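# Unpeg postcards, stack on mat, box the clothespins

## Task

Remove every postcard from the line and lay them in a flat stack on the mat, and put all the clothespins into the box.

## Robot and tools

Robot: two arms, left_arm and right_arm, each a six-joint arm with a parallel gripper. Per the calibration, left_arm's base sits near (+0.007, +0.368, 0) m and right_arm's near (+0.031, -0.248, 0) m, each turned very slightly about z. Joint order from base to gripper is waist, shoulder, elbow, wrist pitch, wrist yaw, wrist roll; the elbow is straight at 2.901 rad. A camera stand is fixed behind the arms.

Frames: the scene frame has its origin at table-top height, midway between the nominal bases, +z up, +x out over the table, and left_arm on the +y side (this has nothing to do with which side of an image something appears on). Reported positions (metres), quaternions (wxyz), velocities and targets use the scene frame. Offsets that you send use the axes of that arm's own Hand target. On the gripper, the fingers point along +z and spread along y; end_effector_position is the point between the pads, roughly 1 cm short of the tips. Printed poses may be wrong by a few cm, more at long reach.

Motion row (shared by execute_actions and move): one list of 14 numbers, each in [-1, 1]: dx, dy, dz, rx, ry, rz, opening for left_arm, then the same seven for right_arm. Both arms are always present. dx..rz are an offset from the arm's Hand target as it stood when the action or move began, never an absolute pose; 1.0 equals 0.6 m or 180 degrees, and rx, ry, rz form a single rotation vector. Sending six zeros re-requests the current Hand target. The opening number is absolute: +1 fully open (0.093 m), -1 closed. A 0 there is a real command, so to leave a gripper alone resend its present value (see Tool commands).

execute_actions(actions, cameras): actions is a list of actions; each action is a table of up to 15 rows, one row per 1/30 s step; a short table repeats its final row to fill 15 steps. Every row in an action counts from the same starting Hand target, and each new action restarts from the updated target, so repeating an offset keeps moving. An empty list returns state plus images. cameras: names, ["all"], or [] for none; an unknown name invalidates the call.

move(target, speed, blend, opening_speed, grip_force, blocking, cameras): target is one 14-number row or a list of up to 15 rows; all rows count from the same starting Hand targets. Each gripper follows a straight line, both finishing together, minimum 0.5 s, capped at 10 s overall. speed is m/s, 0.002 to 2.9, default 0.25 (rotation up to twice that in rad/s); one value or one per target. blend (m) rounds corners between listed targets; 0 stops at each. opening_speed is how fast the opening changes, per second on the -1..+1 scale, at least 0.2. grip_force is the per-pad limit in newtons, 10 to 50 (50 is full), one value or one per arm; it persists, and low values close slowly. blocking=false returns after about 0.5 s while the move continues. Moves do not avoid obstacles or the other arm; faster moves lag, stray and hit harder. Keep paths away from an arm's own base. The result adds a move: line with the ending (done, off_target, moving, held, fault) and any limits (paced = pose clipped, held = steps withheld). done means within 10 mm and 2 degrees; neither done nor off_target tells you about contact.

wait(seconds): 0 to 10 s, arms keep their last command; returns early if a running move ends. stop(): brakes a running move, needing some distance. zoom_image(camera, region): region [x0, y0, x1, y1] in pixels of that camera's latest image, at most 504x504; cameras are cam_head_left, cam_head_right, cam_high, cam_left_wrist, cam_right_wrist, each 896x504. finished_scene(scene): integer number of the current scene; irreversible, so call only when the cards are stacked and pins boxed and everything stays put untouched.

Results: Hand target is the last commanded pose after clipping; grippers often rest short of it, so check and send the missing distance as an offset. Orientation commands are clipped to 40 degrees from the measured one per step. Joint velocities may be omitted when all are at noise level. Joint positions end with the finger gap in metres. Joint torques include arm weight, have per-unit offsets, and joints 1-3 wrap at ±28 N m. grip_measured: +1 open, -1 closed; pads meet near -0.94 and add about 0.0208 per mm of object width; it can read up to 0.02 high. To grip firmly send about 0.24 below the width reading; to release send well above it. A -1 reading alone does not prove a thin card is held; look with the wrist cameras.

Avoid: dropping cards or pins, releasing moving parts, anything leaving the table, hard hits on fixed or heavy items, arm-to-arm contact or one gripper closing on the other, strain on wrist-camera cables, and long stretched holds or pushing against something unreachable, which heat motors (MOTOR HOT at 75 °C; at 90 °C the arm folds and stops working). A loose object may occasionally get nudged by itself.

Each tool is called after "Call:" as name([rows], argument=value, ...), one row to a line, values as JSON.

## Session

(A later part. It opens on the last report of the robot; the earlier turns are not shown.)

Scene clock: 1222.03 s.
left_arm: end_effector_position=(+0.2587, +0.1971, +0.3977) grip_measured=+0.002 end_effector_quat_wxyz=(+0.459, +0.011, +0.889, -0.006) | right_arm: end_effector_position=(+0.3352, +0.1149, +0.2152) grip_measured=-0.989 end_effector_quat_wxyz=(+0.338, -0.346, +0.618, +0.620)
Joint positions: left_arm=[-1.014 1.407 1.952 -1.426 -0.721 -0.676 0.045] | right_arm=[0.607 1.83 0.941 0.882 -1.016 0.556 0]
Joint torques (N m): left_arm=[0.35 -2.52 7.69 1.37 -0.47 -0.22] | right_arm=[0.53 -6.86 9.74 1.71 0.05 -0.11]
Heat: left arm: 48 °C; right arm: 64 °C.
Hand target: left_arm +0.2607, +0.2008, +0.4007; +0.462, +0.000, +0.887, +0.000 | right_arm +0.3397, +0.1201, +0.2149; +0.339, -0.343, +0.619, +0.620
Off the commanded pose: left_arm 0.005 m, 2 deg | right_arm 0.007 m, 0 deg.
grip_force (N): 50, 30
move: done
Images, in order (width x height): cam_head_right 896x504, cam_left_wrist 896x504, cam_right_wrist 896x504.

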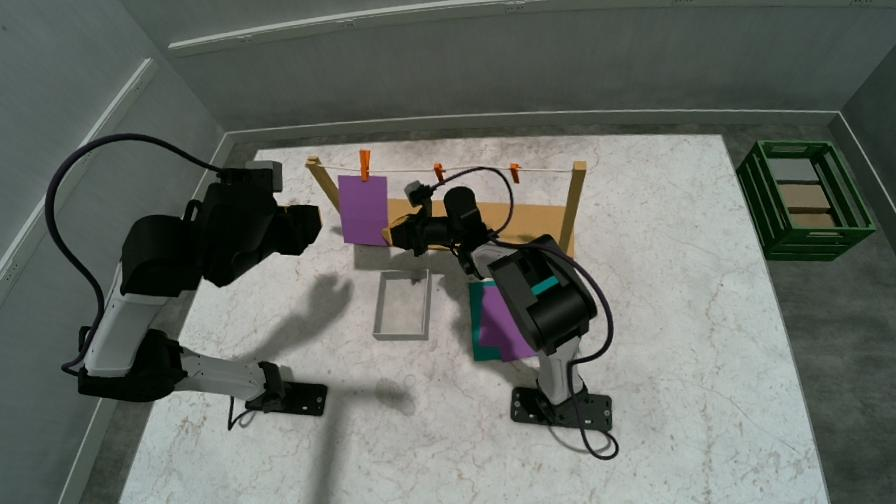

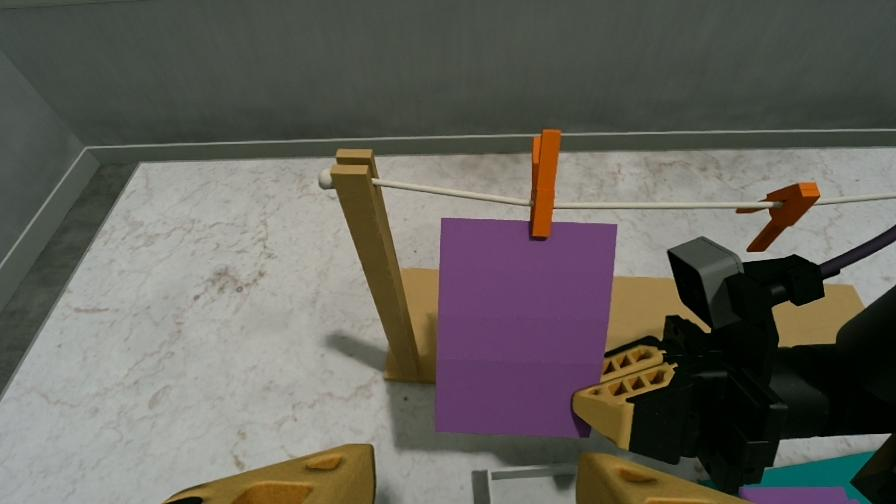

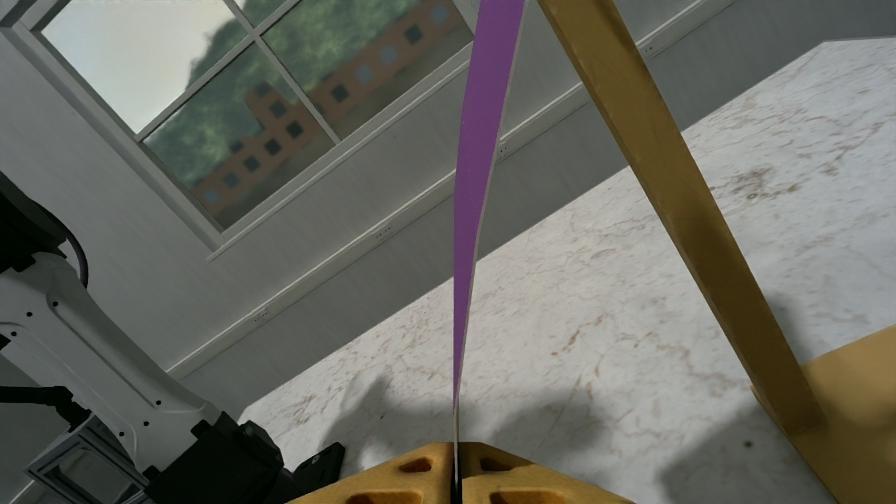

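Call:
move(target=[-0.095,-0.085,0.1675,0,0,0,0,0,0,0,0,0,0,-1], speed=0.12, cameras=["cam_left_wrist","cam_head_left"])

Scene clock: 1228.97 s.
left_arm: end_effector_position=(+0.3717, +0.1535, +0.3862) grip_measured=+0.002 end_effector_quat_wxyz=(+0.457, -0.001, +0.889, +0.008) | right_arm: end_effector_position=(+0.3352, +0.1149, +0.2152) grip_measured=-0.989 end_effector_quat_wxyz=(+0.338, -0.346, +0.618, +0.620)
Joint positions: left_arm=[-0.804 1.763 2.23 -1.255 -0.609 -0.505 0.045] | right_arm=[0.607 1.83 0.941 0.882 -1.016 0.556 0]
Joint torques (N m): left_arm=[0.25 -5.81 8.27 1.8 -0.09 0.02] | right_arm=[0.54 -6.84 9.77 1.7 0.05 -0.11]
Heat: left arm: 48 °C; right arm: 65 °C.
Hand target: left_arm +0.3757, +0.1498, +0.3899; +0.462, +0.000, +0.887, +0.000 | right_arm +0.3397, +0.1201, +0.2149; +0.339, -0.343, +0.619, +0.620
Off the commanded pose: left_arm 0.007 m, 1 deg | right_arm 0.007 m, 0 deg.
grip_force (N): 50, 30
move: done
Images, in order (width x height): cam_head_left 896x504, cam_left_wrist 896x504.

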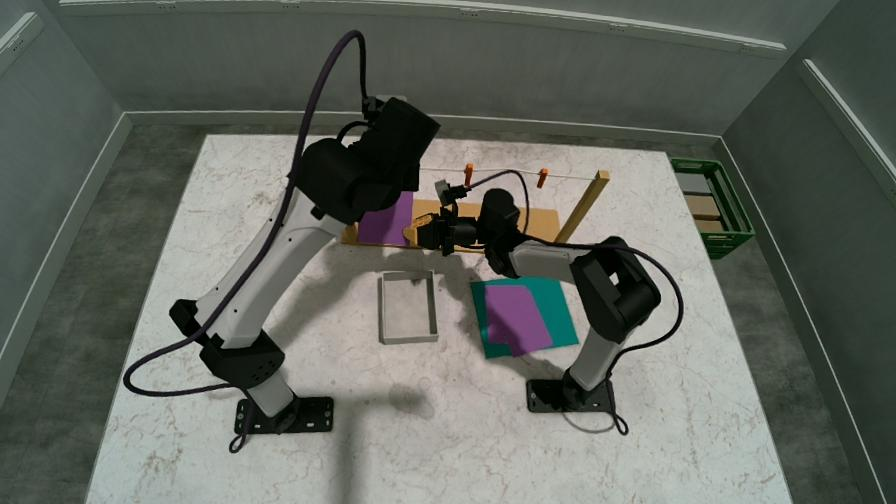

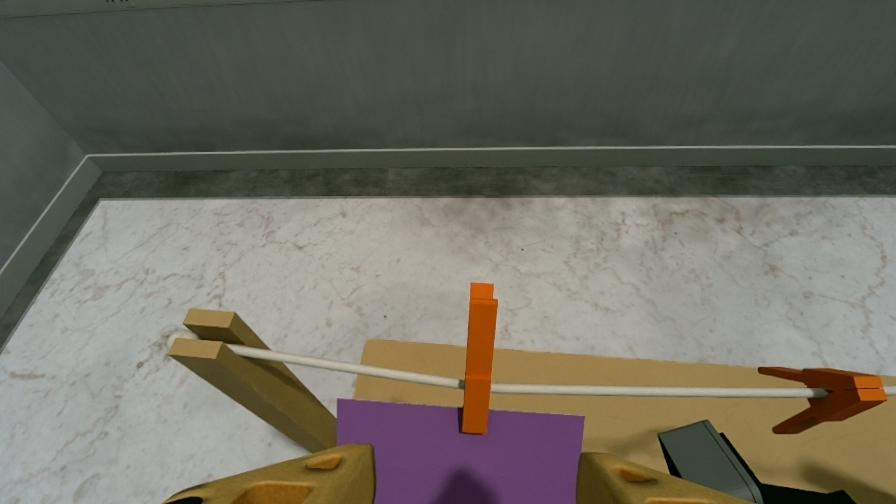

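Call:
move(target=[0.0167,0,0.1167,0,0,0,0,0,0,0,0,0,0,-1], speed=0.08, cameras=["cam_left_wrist","cam_high"])

Scene clock: 1233.33 s.
left_arm: end_effector_position=(+0.4219, +0.1541, +0.3459) grip_measured=+0.002 end_effector_quat_wxyz=(+0.462, -0.004, +0.887, +0.003) | right_arm: end_effector_position=(+0.3352, +0.1149, +0.2152) grip_measured=-0.989 end_effector_quat_wxyz=(+0.338, -0.346, +0.618, +0.620)
Joint positions: left_arm=[-0.704 1.775 2.03 -0.985 -0.535 -0.426 0.045] | right_arm=[0.607 1.83 0.941 0.882 -1.016 0.556 0]
Joint torques (N m): left_arm=[0.18 -6.6 6.93 1.97 -0.06 0.03] | right_arm=[0.51 -6.87 9.76 1.71 0.05 -0.11]
Heat: left arm: 48 °C; right arm: 66 °C.
Hand target: left_arm +0.4274, +0.1498, +0.3416; +0.462, +0.000, +0.887, +0.000 | right_arm +0.3397, +0.1201, +0.2149; +0.339, -0.343, +0.619, +0.620
Off the commanded pose: left_arm 0.008 m, 1 deg | right_arm 0.007 m, 0 deg.
grip_force (N): 50, 30
move: done
Images, in order (width x height): cam_high 896x504, cam_left_wrist 896x504.

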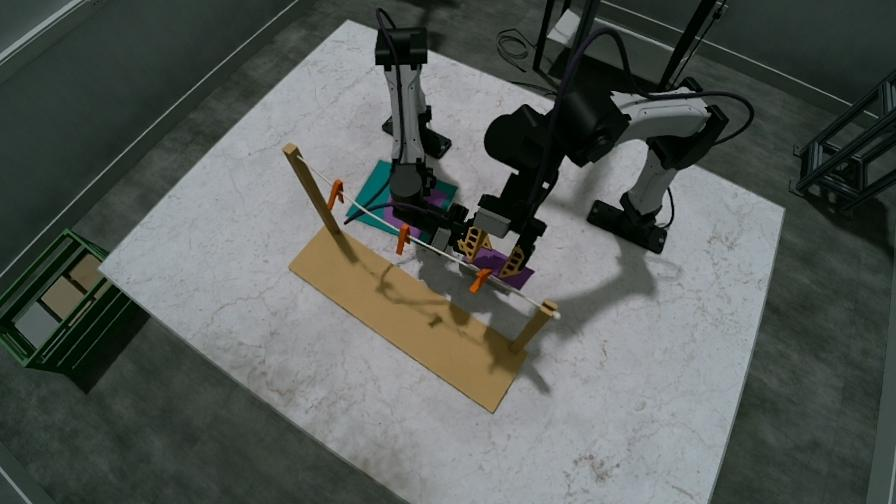

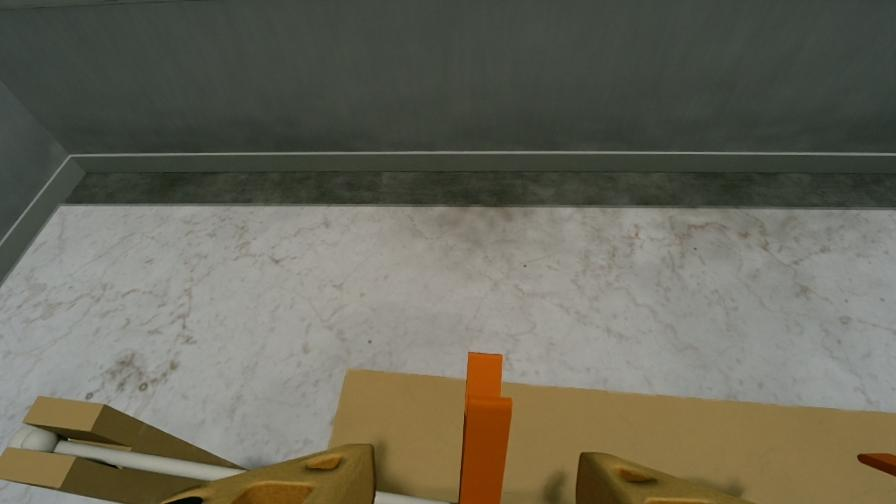

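Call:
move([
  [0,-0.002,0.03,0,0,0,0,0,0,0,0,0,0,-1],
  [0,-0.002,0.03,0,0,0,-1,0,0,0,0,0,0,-1],
], speed=0.06, cameras=["cam_left_wrist","cam_head_left","cam_right_wrist"])

Call:
move(target=[0,0,0,0,0,0,-1,0,0,0,0,0,0,-1], opening_speed=0.6, cameras=["cam_left_wrist","cam_head_left","cam_right_wrist"])

Scene clock: 1237.23 s.
left_arm: end_effector_position=(+0.4364, +0.1528, +0.3362) grip_measured=-0.922 end_effector_quat_wxyz=(+0.462, -0.004, +0.887, +0.003) | right_arm: end_effector_position=(+0.3355, +0.1149, +0.2152) grip_measured=-0.989 end_effector_quat_wxyz=(+0.338, -0.345, +0.619, +0.619)
Joint positions: left_arm=[-0.682 1.803 2.02 -0.937 -0.519 -0.408 0.001] | right_arm=[0.607 1.83 0.941 0.882 -1.015 0.556 0]
Joint torques (N m): left_arm=[0.17 -6.83 7.02 2 -0.04 0.01] | right_arm=[0.5 -6.86 9.8 1.71 0.04 -0.12]
Heat: left arm: 48 °C; right arm: 66 °C.
Hand target: left_arm +0.4421, +0.1486, +0.3311; +0.462, +0.000, +0.887, +0.000 | right_arm +0.3398, +0.1201, +0.2149; +0.339, -0.343, +0.619, +0.620
Off the commanded pose: left_arm 0.009 m, 1 deg | right_arm 0.007 m, 0 deg.
grip_force (N): 50, 30
move: done
Images, in order (width x height): cam_head_left 896x504, cam_left_wrist 896x504, cam_right_wrist 896x504.

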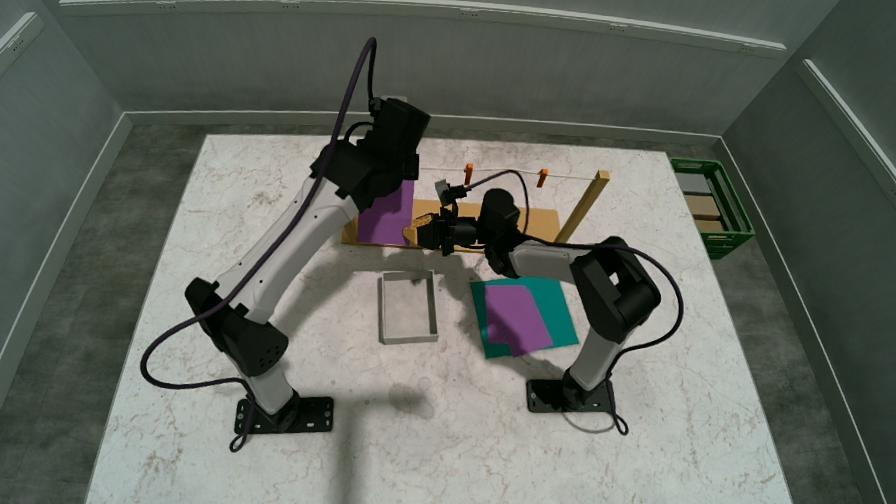

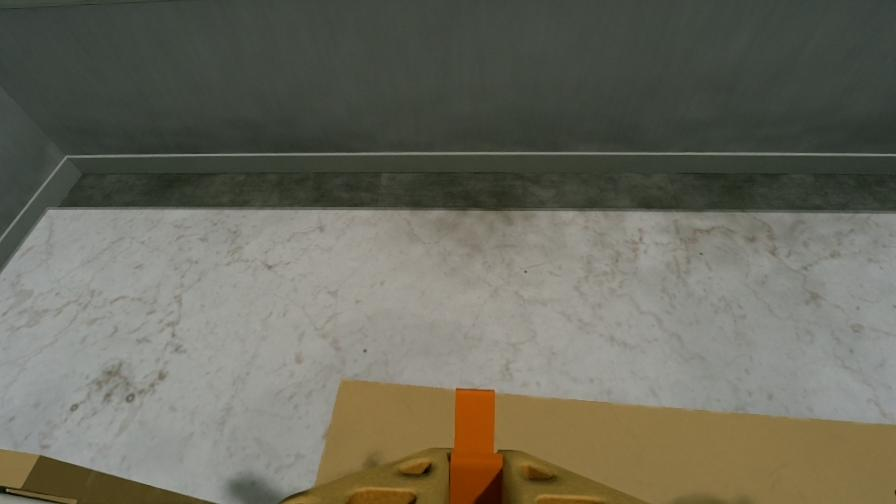

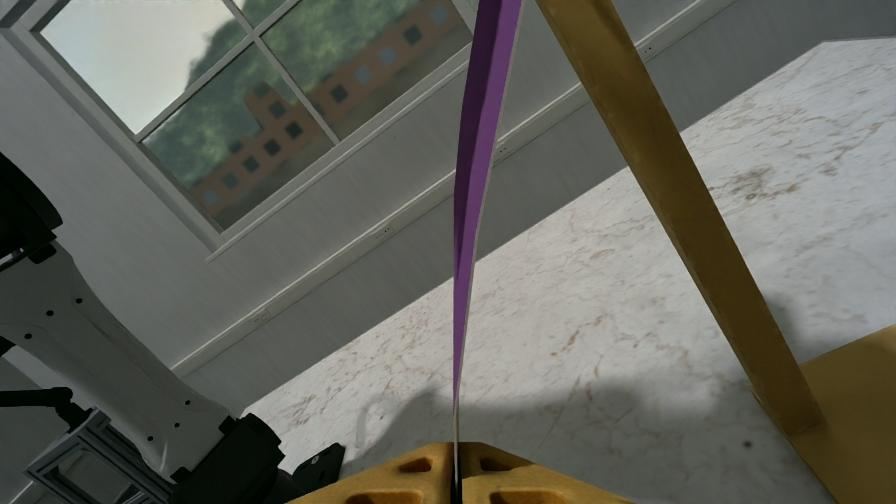

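Scene clock: 1237.73 s.
left_arm: end_effector_position=(+0.4364, +0.1528, +0.3362) grip_measured=-0.922 end_effector_quat_wxyz=(+0.462, -0.004, +0.887, +0.003) | right_arm: end_effector_position=(+0.3355, +0.1149, +0.2152) grip_measured=-0.989 end_effector_quat_wxyz=(+0.338, -0.345, +0.619, +0.619)
Joint positions: left_arm=[-0.682 1.803 2.02 -0.937 -0.519 -0.408 0.001] | right_arm=[0.607 1.83 0.941 0.882 -1.015 0.556 0]
Joint torques (N m): left_arm=[0.18 -6.86 7.01 2 -0.03 0.01] | right_arm=[0.53 -6.83 9.76 1.71 0.04 -0.12]
Heat: left arm: 48 °C; right arm: 66 °C.
Hand target: left_arm +0.4421, +0.1486, +0.3311; +0.462, +0.000, +0.887, +0.000 | right_arm +0.3398, +0.1201, +0.2149; +0.339, -0.343, +0.619, +0.620
Off the commanded pose: left_arm 0.009 m, 1 deg | right_arm 0.007 m, 0 deg.
grip_force (N): 50, 30
move: done
Images, in order (width x height): cam_head_left 896x504, cam_left_wrist 896x504, cam_right_wrist 896x504.

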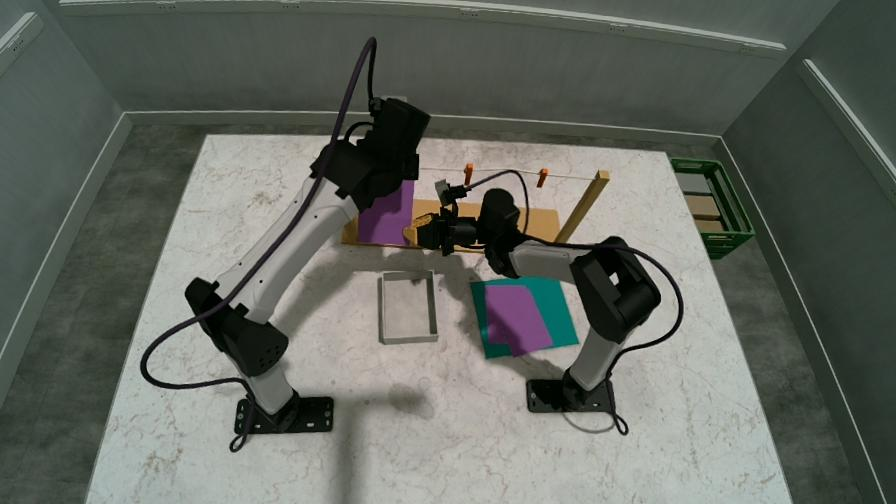

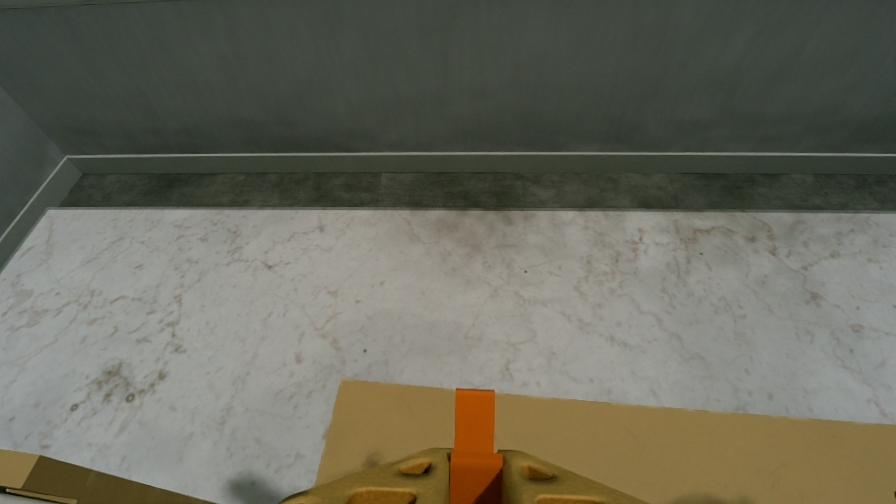

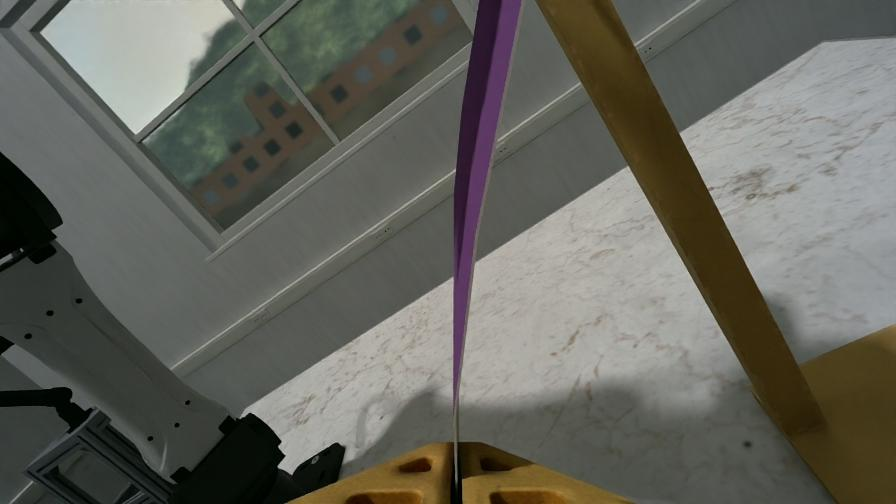

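Call:
move(target=[0,0,0,0,0,0,-1,0.05,0,0,0,0,0,-1], speed=0.06, cameras=["cam_left_wrist","cam_head_left","cam_right_wrist"])

Scene clock: 1241.40 s.
left_arm: end_effector_position=(+0.4364, +0.1525, +0.3362) grip_measured=-0.922 end_effector_quat_wxyz=(+0.462, -0.003, +0.887, +0.003) | right_arm: end_effector_position=(+0.3246, +0.1180, +0.1984) grip_measured=-0.989 end_effector_quat_wxyz=(+0.347, -0.347, +0.613, +0.619)
Joint positions: left_arm=[-0.682 1.803 2.02 -0.936 -0.517 -0.407 0.001] | right_arm=[0.632 1.859 0.876 0.996 -0.987 0.556 0]
Joint torques (N m): left_arm=[0.17 -6.86 6.98 2 -0.06 0.01] | right_arm=[0.47 -7.06 6.53 1.8 0 -0.11]
Heat: left arm: 47 °C; right arm: 66 °C.
Hand target: left_arm +0.4422, +0.1486, +0.3311; +0.462, +0.000, +0.887, +0.000 | right_arm +0.3237, +0.1199, +0.1897; +0.339, -0.343, +0.619, +0.620
Off the commanded pose: left_arm 0.009 m, 0 deg | right_arm 0.009 m, 1 deg.
grip_force (N): 50, 30
move: done
Images, in order (width x height): cam_head_left 896x504, cam_left_wrist 896x504, cam_right_wrist 896x504.

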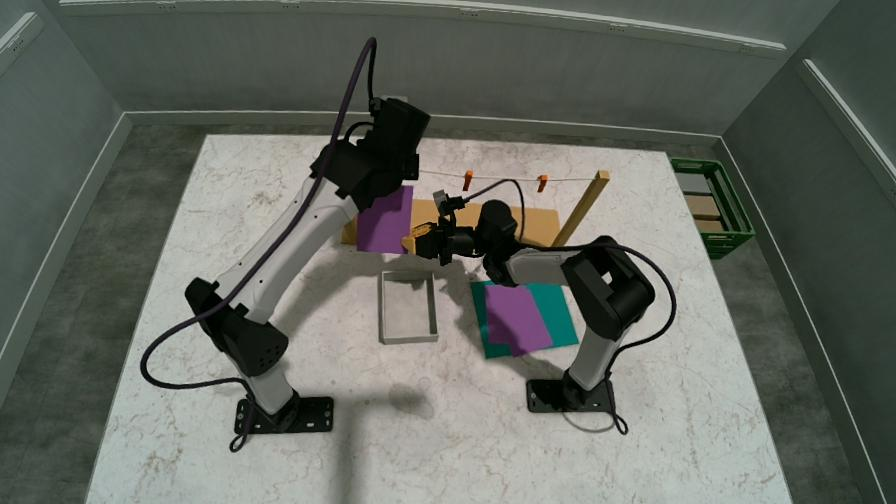

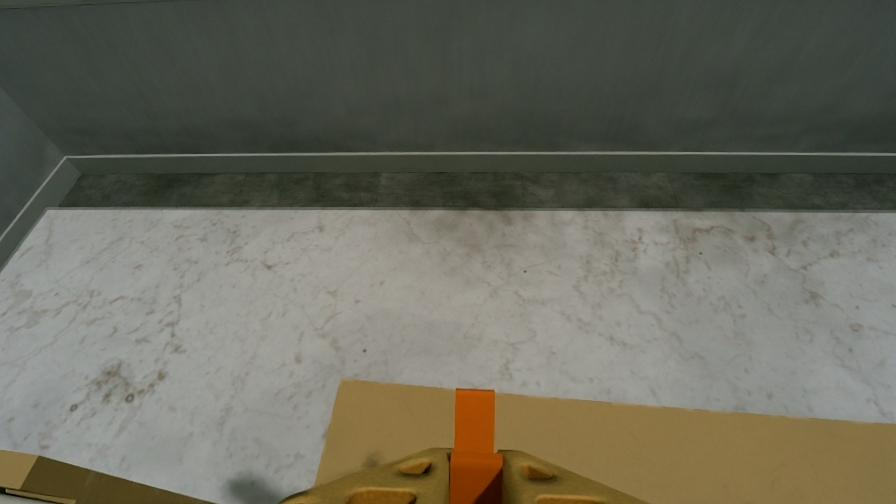

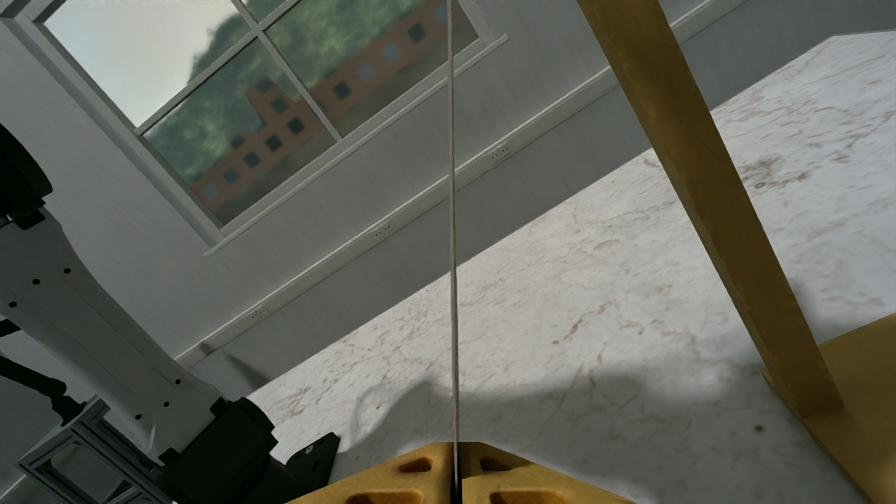

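Call:
move(target=[0,0,0,0,0,0,-1,0.05,0,0,0,0,0,-1], speed=0.06, cameras=["cam_left_wrist","cam_head_left","cam_right_wrist"])

Scene clock: 1243.77 s.
left_arm: end_effector_position=(+0.4364, +0.1525, +0.3362) grip_measured=-0.922 end_effector_quat_wxyz=(+0.462, -0.003, +0.887, +0.003) | right_arm: end_effector_position=(+0.3083, +0.1182, +0.1736) grip_measured=-0.989 end_effector_quat_wxyz=(+0.345, -0.350, +0.611, +0.621)
Joint positions: left_arm=[-0.682 1.803 2.02 -0.936 -0.517 -0.407 0.001] | right_arm=[0.657 1.9 0.792 1.123 -0.968 0.556 0]
Joint torques (N m): left_arm=[0.18 -6.87 6.98 2 -0.05 0] | right_arm=[0.53 -6.78 5.81 1.79 0.08 -0.12]
Heat: left arm: 47 °C; right arm: 65 °C.
Hand target: left_arm +0.4422, +0.1486, +0.3311; +0.462, +0.000, +0.887, +0.000 | right_arm +0.3077, +0.1198, +0.1644; +0.339, -0.343, +0.619, +0.620
Off the commanded pose: left_arm 0.009 m, 0 deg | right_arm 0.009 m, 1 deg.
grip_force (N): 50, 30
move: done
Images, in order (width x height): cam_head_left 896x504, cam_left_wrist 896x504, cam_right_wrist 896x504.

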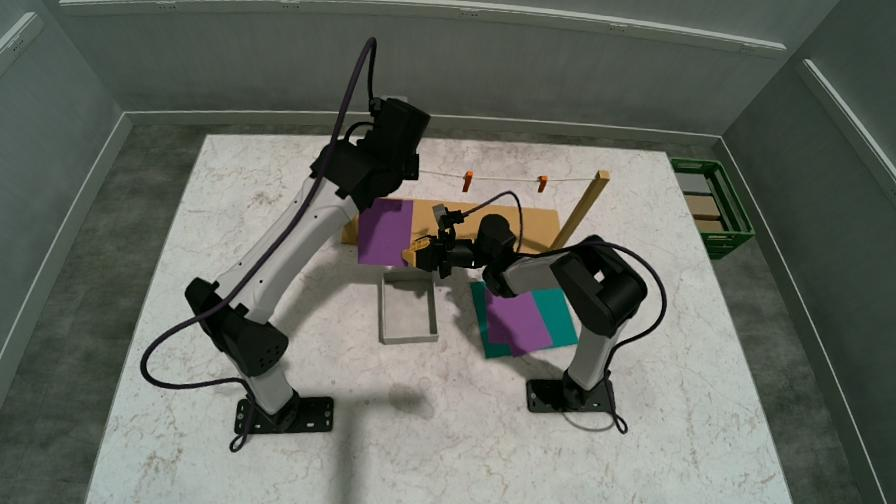

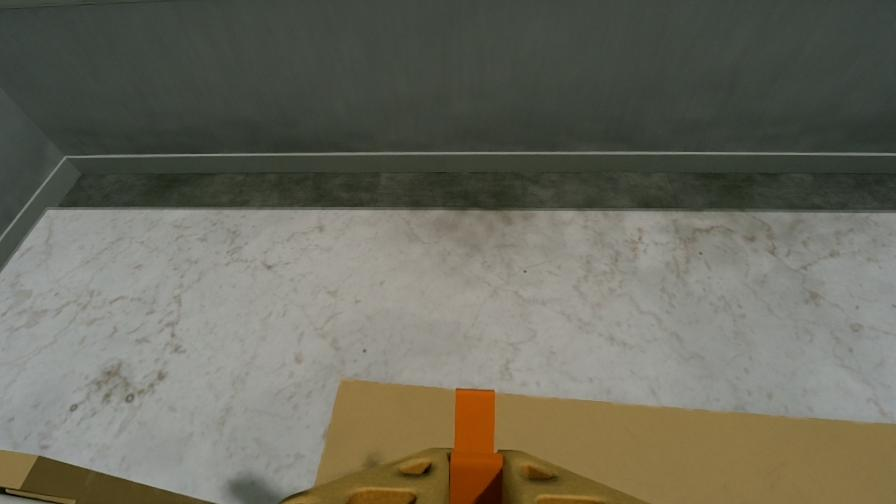

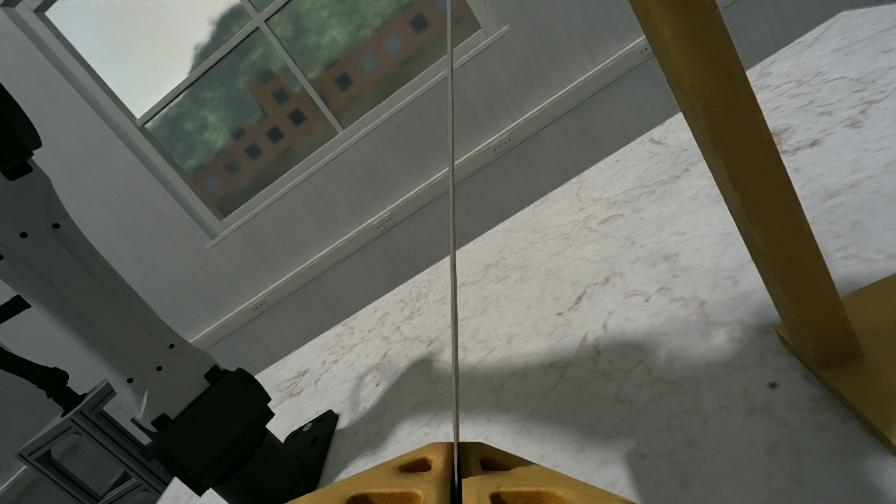

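Call:
move([
  [0,0,0,0,0,0,0,0.06,0,0,0,0,0,-1],
  [0,0,-0.15,0,0,0,0,0.06,0,-0.1,0,0,0,-1],
], speed=0.1, cameras=["cam_left_wrist","cam_head_left"])

Scene clock: 1261.83 s.
left_arm: end_effector_position=(+0.3735, +0.1417, +0.3681) grip_measured=-0.002 end_effector_quat_wxyz=(+0.450, +0.013, +0.893, +0.005) | right_arm: end_effector_position=(+0.2906, +0.0623, +0.1233) grip_measured=-0.989 end_effector_quat_wxyz=(+0.329, -0.338, +0.628, +0.619)
Joint positions: left_arm=[-0.817 1.751 2.139 -1.189 -0.593 -0.497 0.045] | right_arm=[0.54 1.953 0.568 1.348 -1.078 0.556 0]
Joint torques (N m): left_arm=[-0.29 -8.7 8.65 1.51 -0.4 -0.22] | right_arm=[-0.34 -10.22 4.08 1.77 -0.12 -0.12]
Heat: left arm: 47 °C; right arm: 61 °C.
Hand target: left_arm +0.3684, +0.1486, +0.3829; +0.462, +0.000, +0.887, +0.000 | right_arm +0.2888, +0.0597, +0.1339; +0.339, -0.343, +0.619, +0.620
Off the commanded pose: left_arm 0.017 m, 2 deg | right_arm 0.011 m, 2 deg.
grip_force (N): 50, 30
move: off_target (left_arm, right_arm)
Images, in order (width x height): cam_head_left 896x504, cam_left_wrist 896x504.

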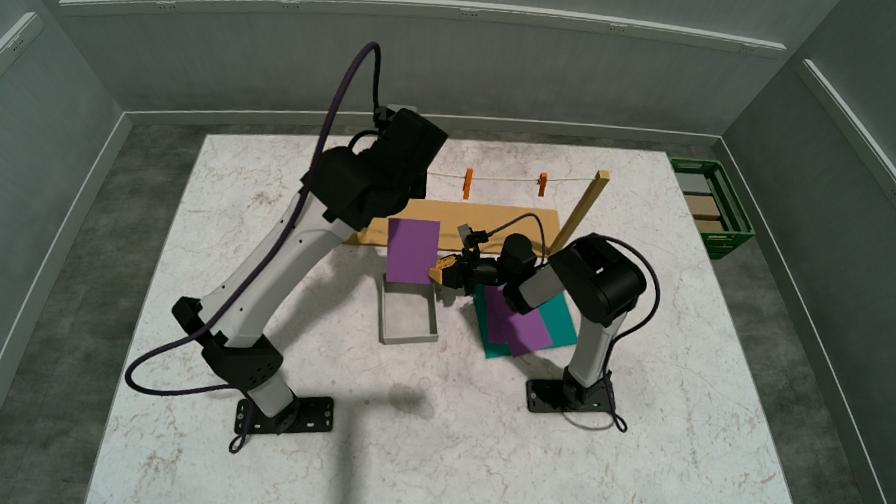

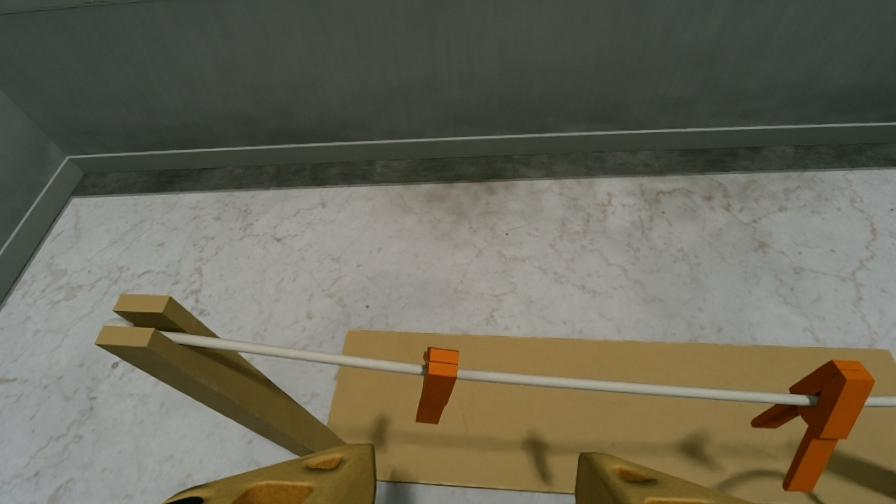

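Call:
move(target=[0,0,-0.1,0,0,0,0,0.0133,0.1662,-0.3528,0.2286,0.1238,0.304,-1], speed=0.12, cameras=["cam_right_wrist","cam_head_left","cam_head_right"])

Scene clock: 1271.90 s.
left_arm: end_effector_position=(+0.3179, +0.1493, +0.4186) grip_measured=-0.002 end_effector_quat_wxyz=(+0.462, +0.005, +0.887, -0.008) | right_arm: end_effector_position=(+0.1984, -0.1497, +0.1781) grip_measured=-0.989 end_effector_quat_wxyz=(-0.004, +0.004, +0.922, +0.387)
Joint positions: left_arm=[-0.938 1.751 2.401 -1.477 -0.679 -0.608 0.045] | right_arm=[-0.089 1.216 1.008 -1.503 -0.786 -0.182 0]
Joint torques (N m): left_arm=[-0.53 -4.48 7.27 1.44 -0.44 -0.23] | right_arm=[-0.53 -1.57 9.11 -0.07 -0.36 -0.33]
Heat: left arm: 48 °C; right arm: 61 °C.
Hand target: left_arm +0.3191, +0.1485, +0.4171; +0.462, +0.000, +0.887, +0.000 | right_arm +0.2017, -0.1525, +0.1807; +0.000, +0.000, +0.924, +0.383
Off the commanded pose: left_arm 0.002 m, 1 deg | right_arm 0.005 m, 1 deg.
grip_force (N): 50, 30
move: done
Images, in order (width x height): cam_head_left 896x504, cam_head_right 896x504, cam_right_wrist 896x504.

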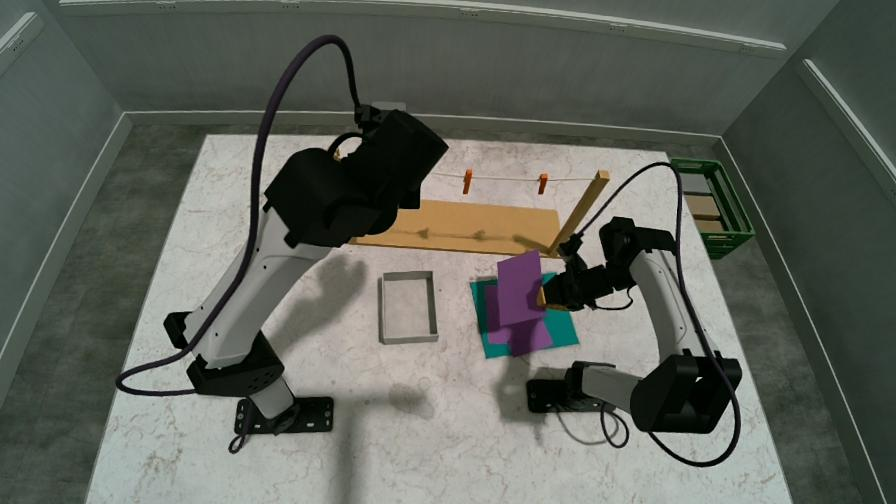

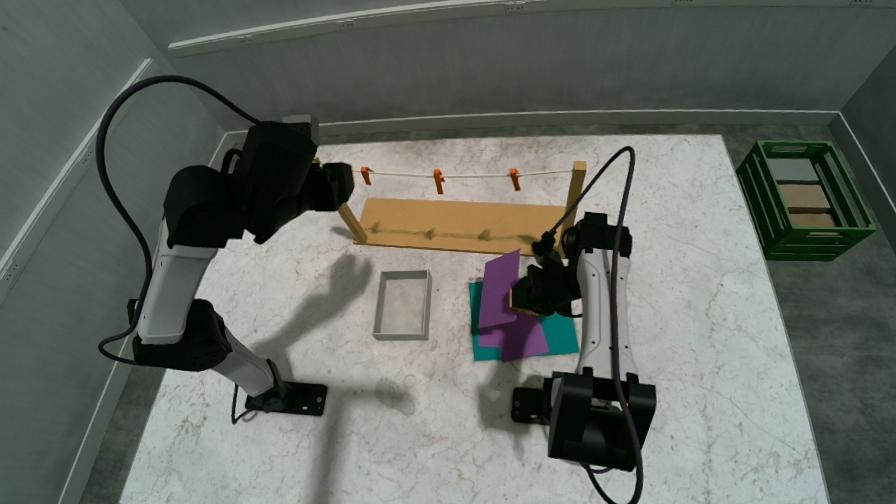

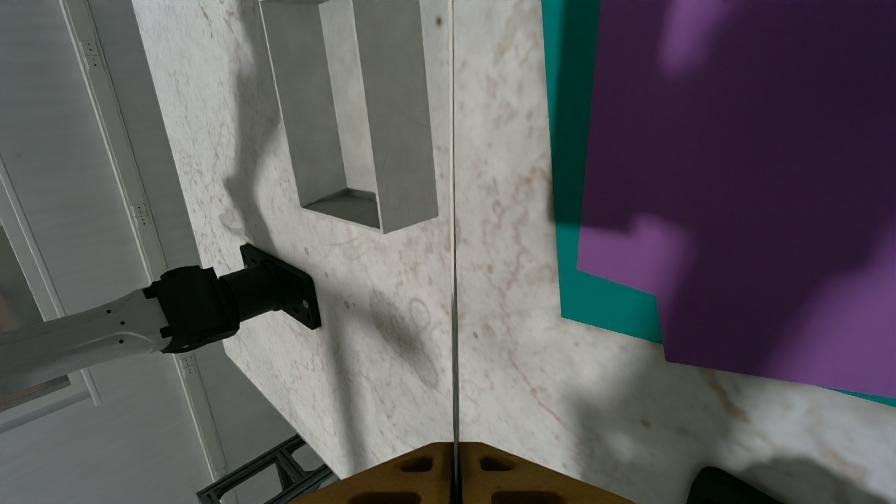

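Call:
move(target=[0,0,0,0,0,0,0,0,-0.1332,0.086,0,0,0,-1], speed=0.12, cameras=["cam_right_wrist","cam_head_left","cam_head_right"])

Scene clock: 1302.20 s.
left_arm: end_effector_position=(+0.3178, +0.1493, +0.4185) grip_measured=-0.002 end_effector_quat_wxyz=(+0.462, +0.005, +0.887, -0.007) | right_arm: end_effector_position=(+0.2009, -0.1707, +0.0922) grip_measured=-0.989 end_effector_quat_wxyz=(-0.002, +0.004, +0.923, +0.385)
Joint positions: left_arm=[-0.938 1.751 2.401 -1.477 -0.679 -0.609 0.045] | right_arm=[-0.203 1.329 0.735 -1.219 -0.761 -0.335 0]
Joint torques (N m): left_arm=[-0.5 -4.48 7.28 1.44 -0.44 -0.22] | right_arm=[-0.38 -2.03 5.74 -0.05 -0.4 -0.36]
Heat: left arm: 48 °C; right arm: 65 °C.
Hand target: left_arm +0.3191, +0.1485, +0.4171; +0.462, +0.000, +0.887, +0.000 | right_arm +0.2016, -0.1725, +0.0877; +0.000, +0.000, +0.924, +0.383
Off the commanded pose: left_arm 0.002 m, 1 deg | right_arm 0.005 m, 1 deg.
grip_force (N): 50, 30
move: done
Images, in order (width x height): cam_head_left 896x504, cam_head_right 896x504, cam_right_wrist 896x504.

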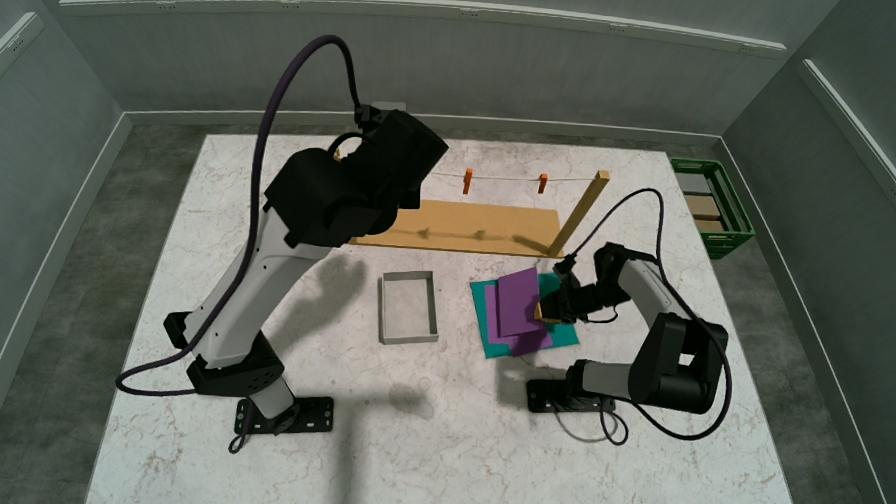

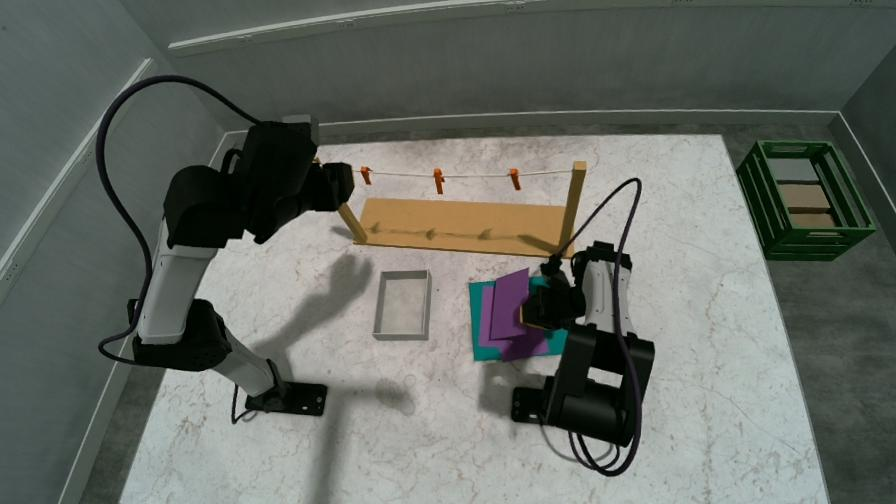

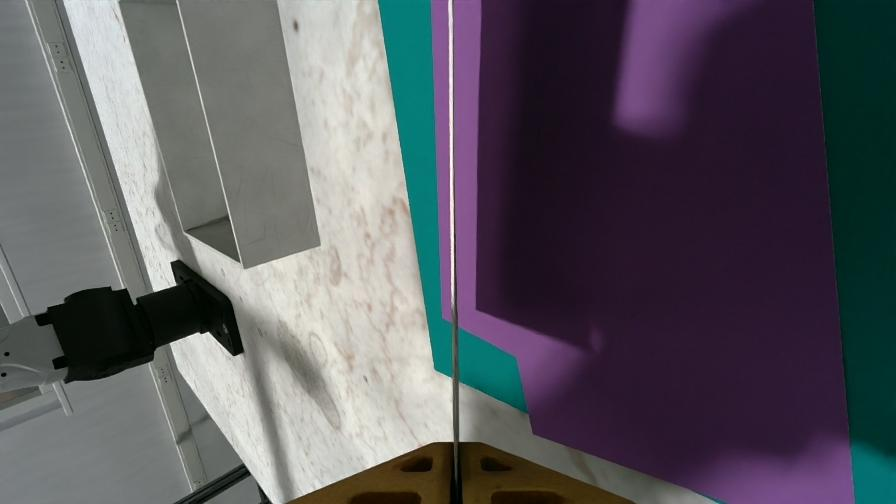

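Call:
move(target=[0,0,0,0,0,0,0,0,-0.0224,0.0224,0,0,0,-1], speed=0.06, cameras=["cam_right_wrist","cam_head_left"])

Scene clock: 1304.97 s.
left_arm: end_effector_position=(+0.3178, +0.1493, +0.4185) grip_measured=-0.002 end_effector_quat_wxyz=(+0.462, +0.005, +0.887, -0.007) | right_arm: end_effector_position=(+0.1992, -0.1702, +0.0741) grip_measured=-0.989 end_effector_quat_wxyz=(-0.007, +0.005, +0.922, +0.387)
Joint positions: left_arm=[-0.938 1.751 2.401 -1.477 -0.679 -0.609 0.045] | right_arm=[-0.203 1.364 0.681 -1.141 -0.761 -0.336 0]
Joint torques (N m): left_arm=[-0.49 -4.45 7.28 1.45 -0.43 -0.22] | right_arm=[-0.42 -2.11 5.37 0.09 -0.4 -0.35]
Heat: left arm: 48 °C; right arm: 64 °C.
Hand target: left_arm +0.3191, +0.1485, +0.4171; +0.462, +0.000, +0.887, +0.000 | right_arm +0.2016, -0.1725, +0.0687; +0.000, +0.000, +0.924, +0.383
Off the commanded pose: left_arm 0.002 m, 1 deg | right_arm 0.006 m, 1 deg.
grip_force (N): 50, 30
move: done
Images, in order (width x height): cam_head_left 896x504, cam_right_wrist 896x504.

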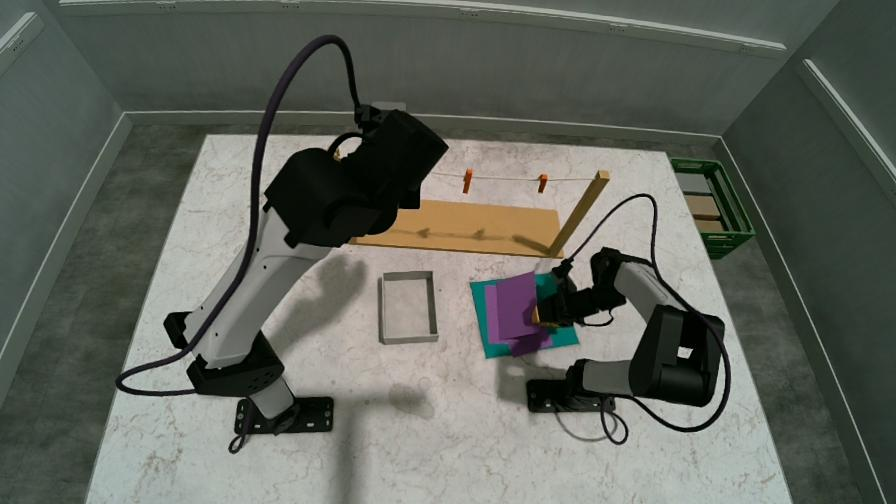

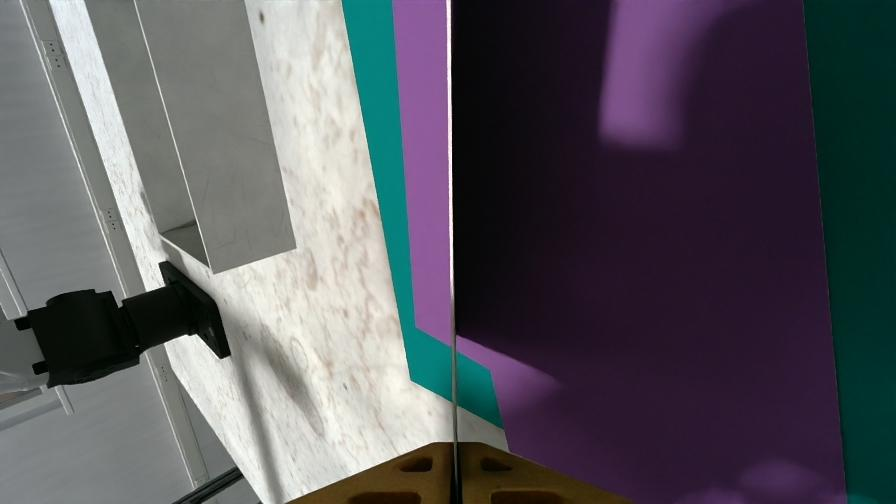

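Call:
move([
  [0,0,0,0,0,0,0,0,-0.0376,0.0072,-0.0694,0,0,-1],
  [0,0,0,0,0,0,0,0,-0.0707,0.0189,-0.139,0,0,-1],
], speed=0.06, blend=[0.005,0], cameras=["cam_right_wrist","cam_head_left"])

Scene clock: 1316.07 s.
left_arm: end_effector_position=(+0.3178, +0.1493, +0.4185) grip_measured=-0.002 end_effector_quat_wxyz=(+0.462, +0.005, +0.887, -0.007) | right_arm: end_effector_position=(+0.2005, -0.1915, +0.0409) grip_measured=-0.989 end_effector_quat_wxyz=(-0.009, -0.001, +0.820, +0.573)
Joint positions: left_arm=[-0.938 1.751 2.401 -1.477 -0.679 -0.609 0.045] | right_arm=[-0.491 1.988 0.738 -1.281 -0.928 -1.046 0]
Joint torques (N m): left_arm=[-0.51 -4.45 7.25 1.45 -0.44 -0.22] | right_arm=[-1.26 -2.17 2.15 -0.85 -0.32 -0.35]
Heat: left arm: 47 °C; right arm: 62 °C.
Hand target: left_arm +0.3191, +0.1485, +0.4171; +0.462, +0.000, +0.887, +0.000 | right_arm +0.2015, -0.1944, +0.0306; -0.001, +0.000, +0.819, +0.574
Off the commanded pose: left_arm 0.002 m, 1 deg | right_arm 0.011 m, 1 deg.
grip_force (N): 50, 30
move: off_target (right_arm)
Images, in order (width x height): cam_head_left 896x504, cam_right_wrist 896x504.

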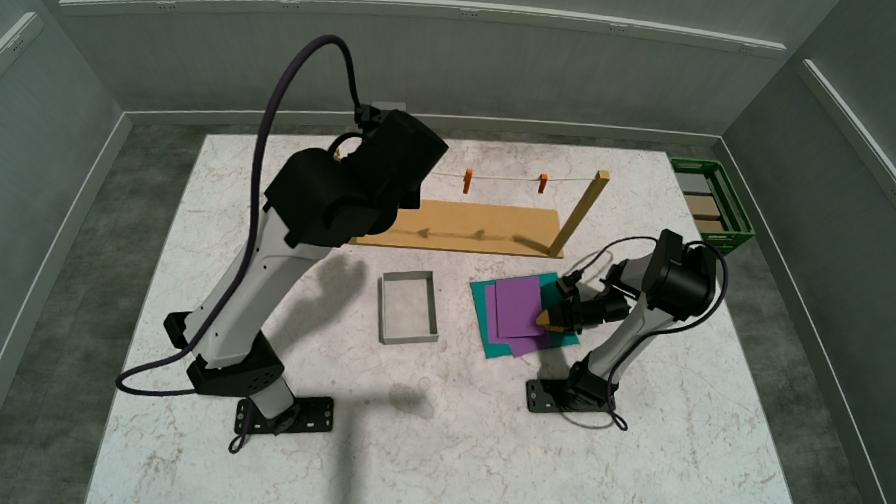

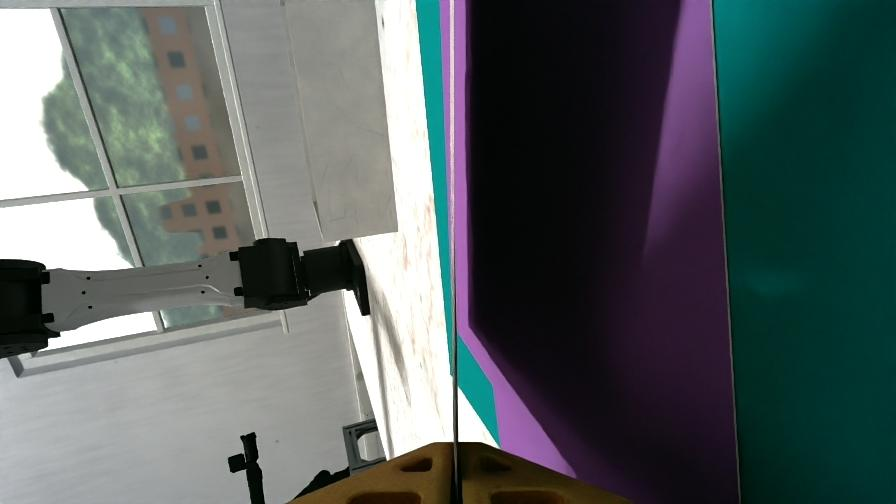

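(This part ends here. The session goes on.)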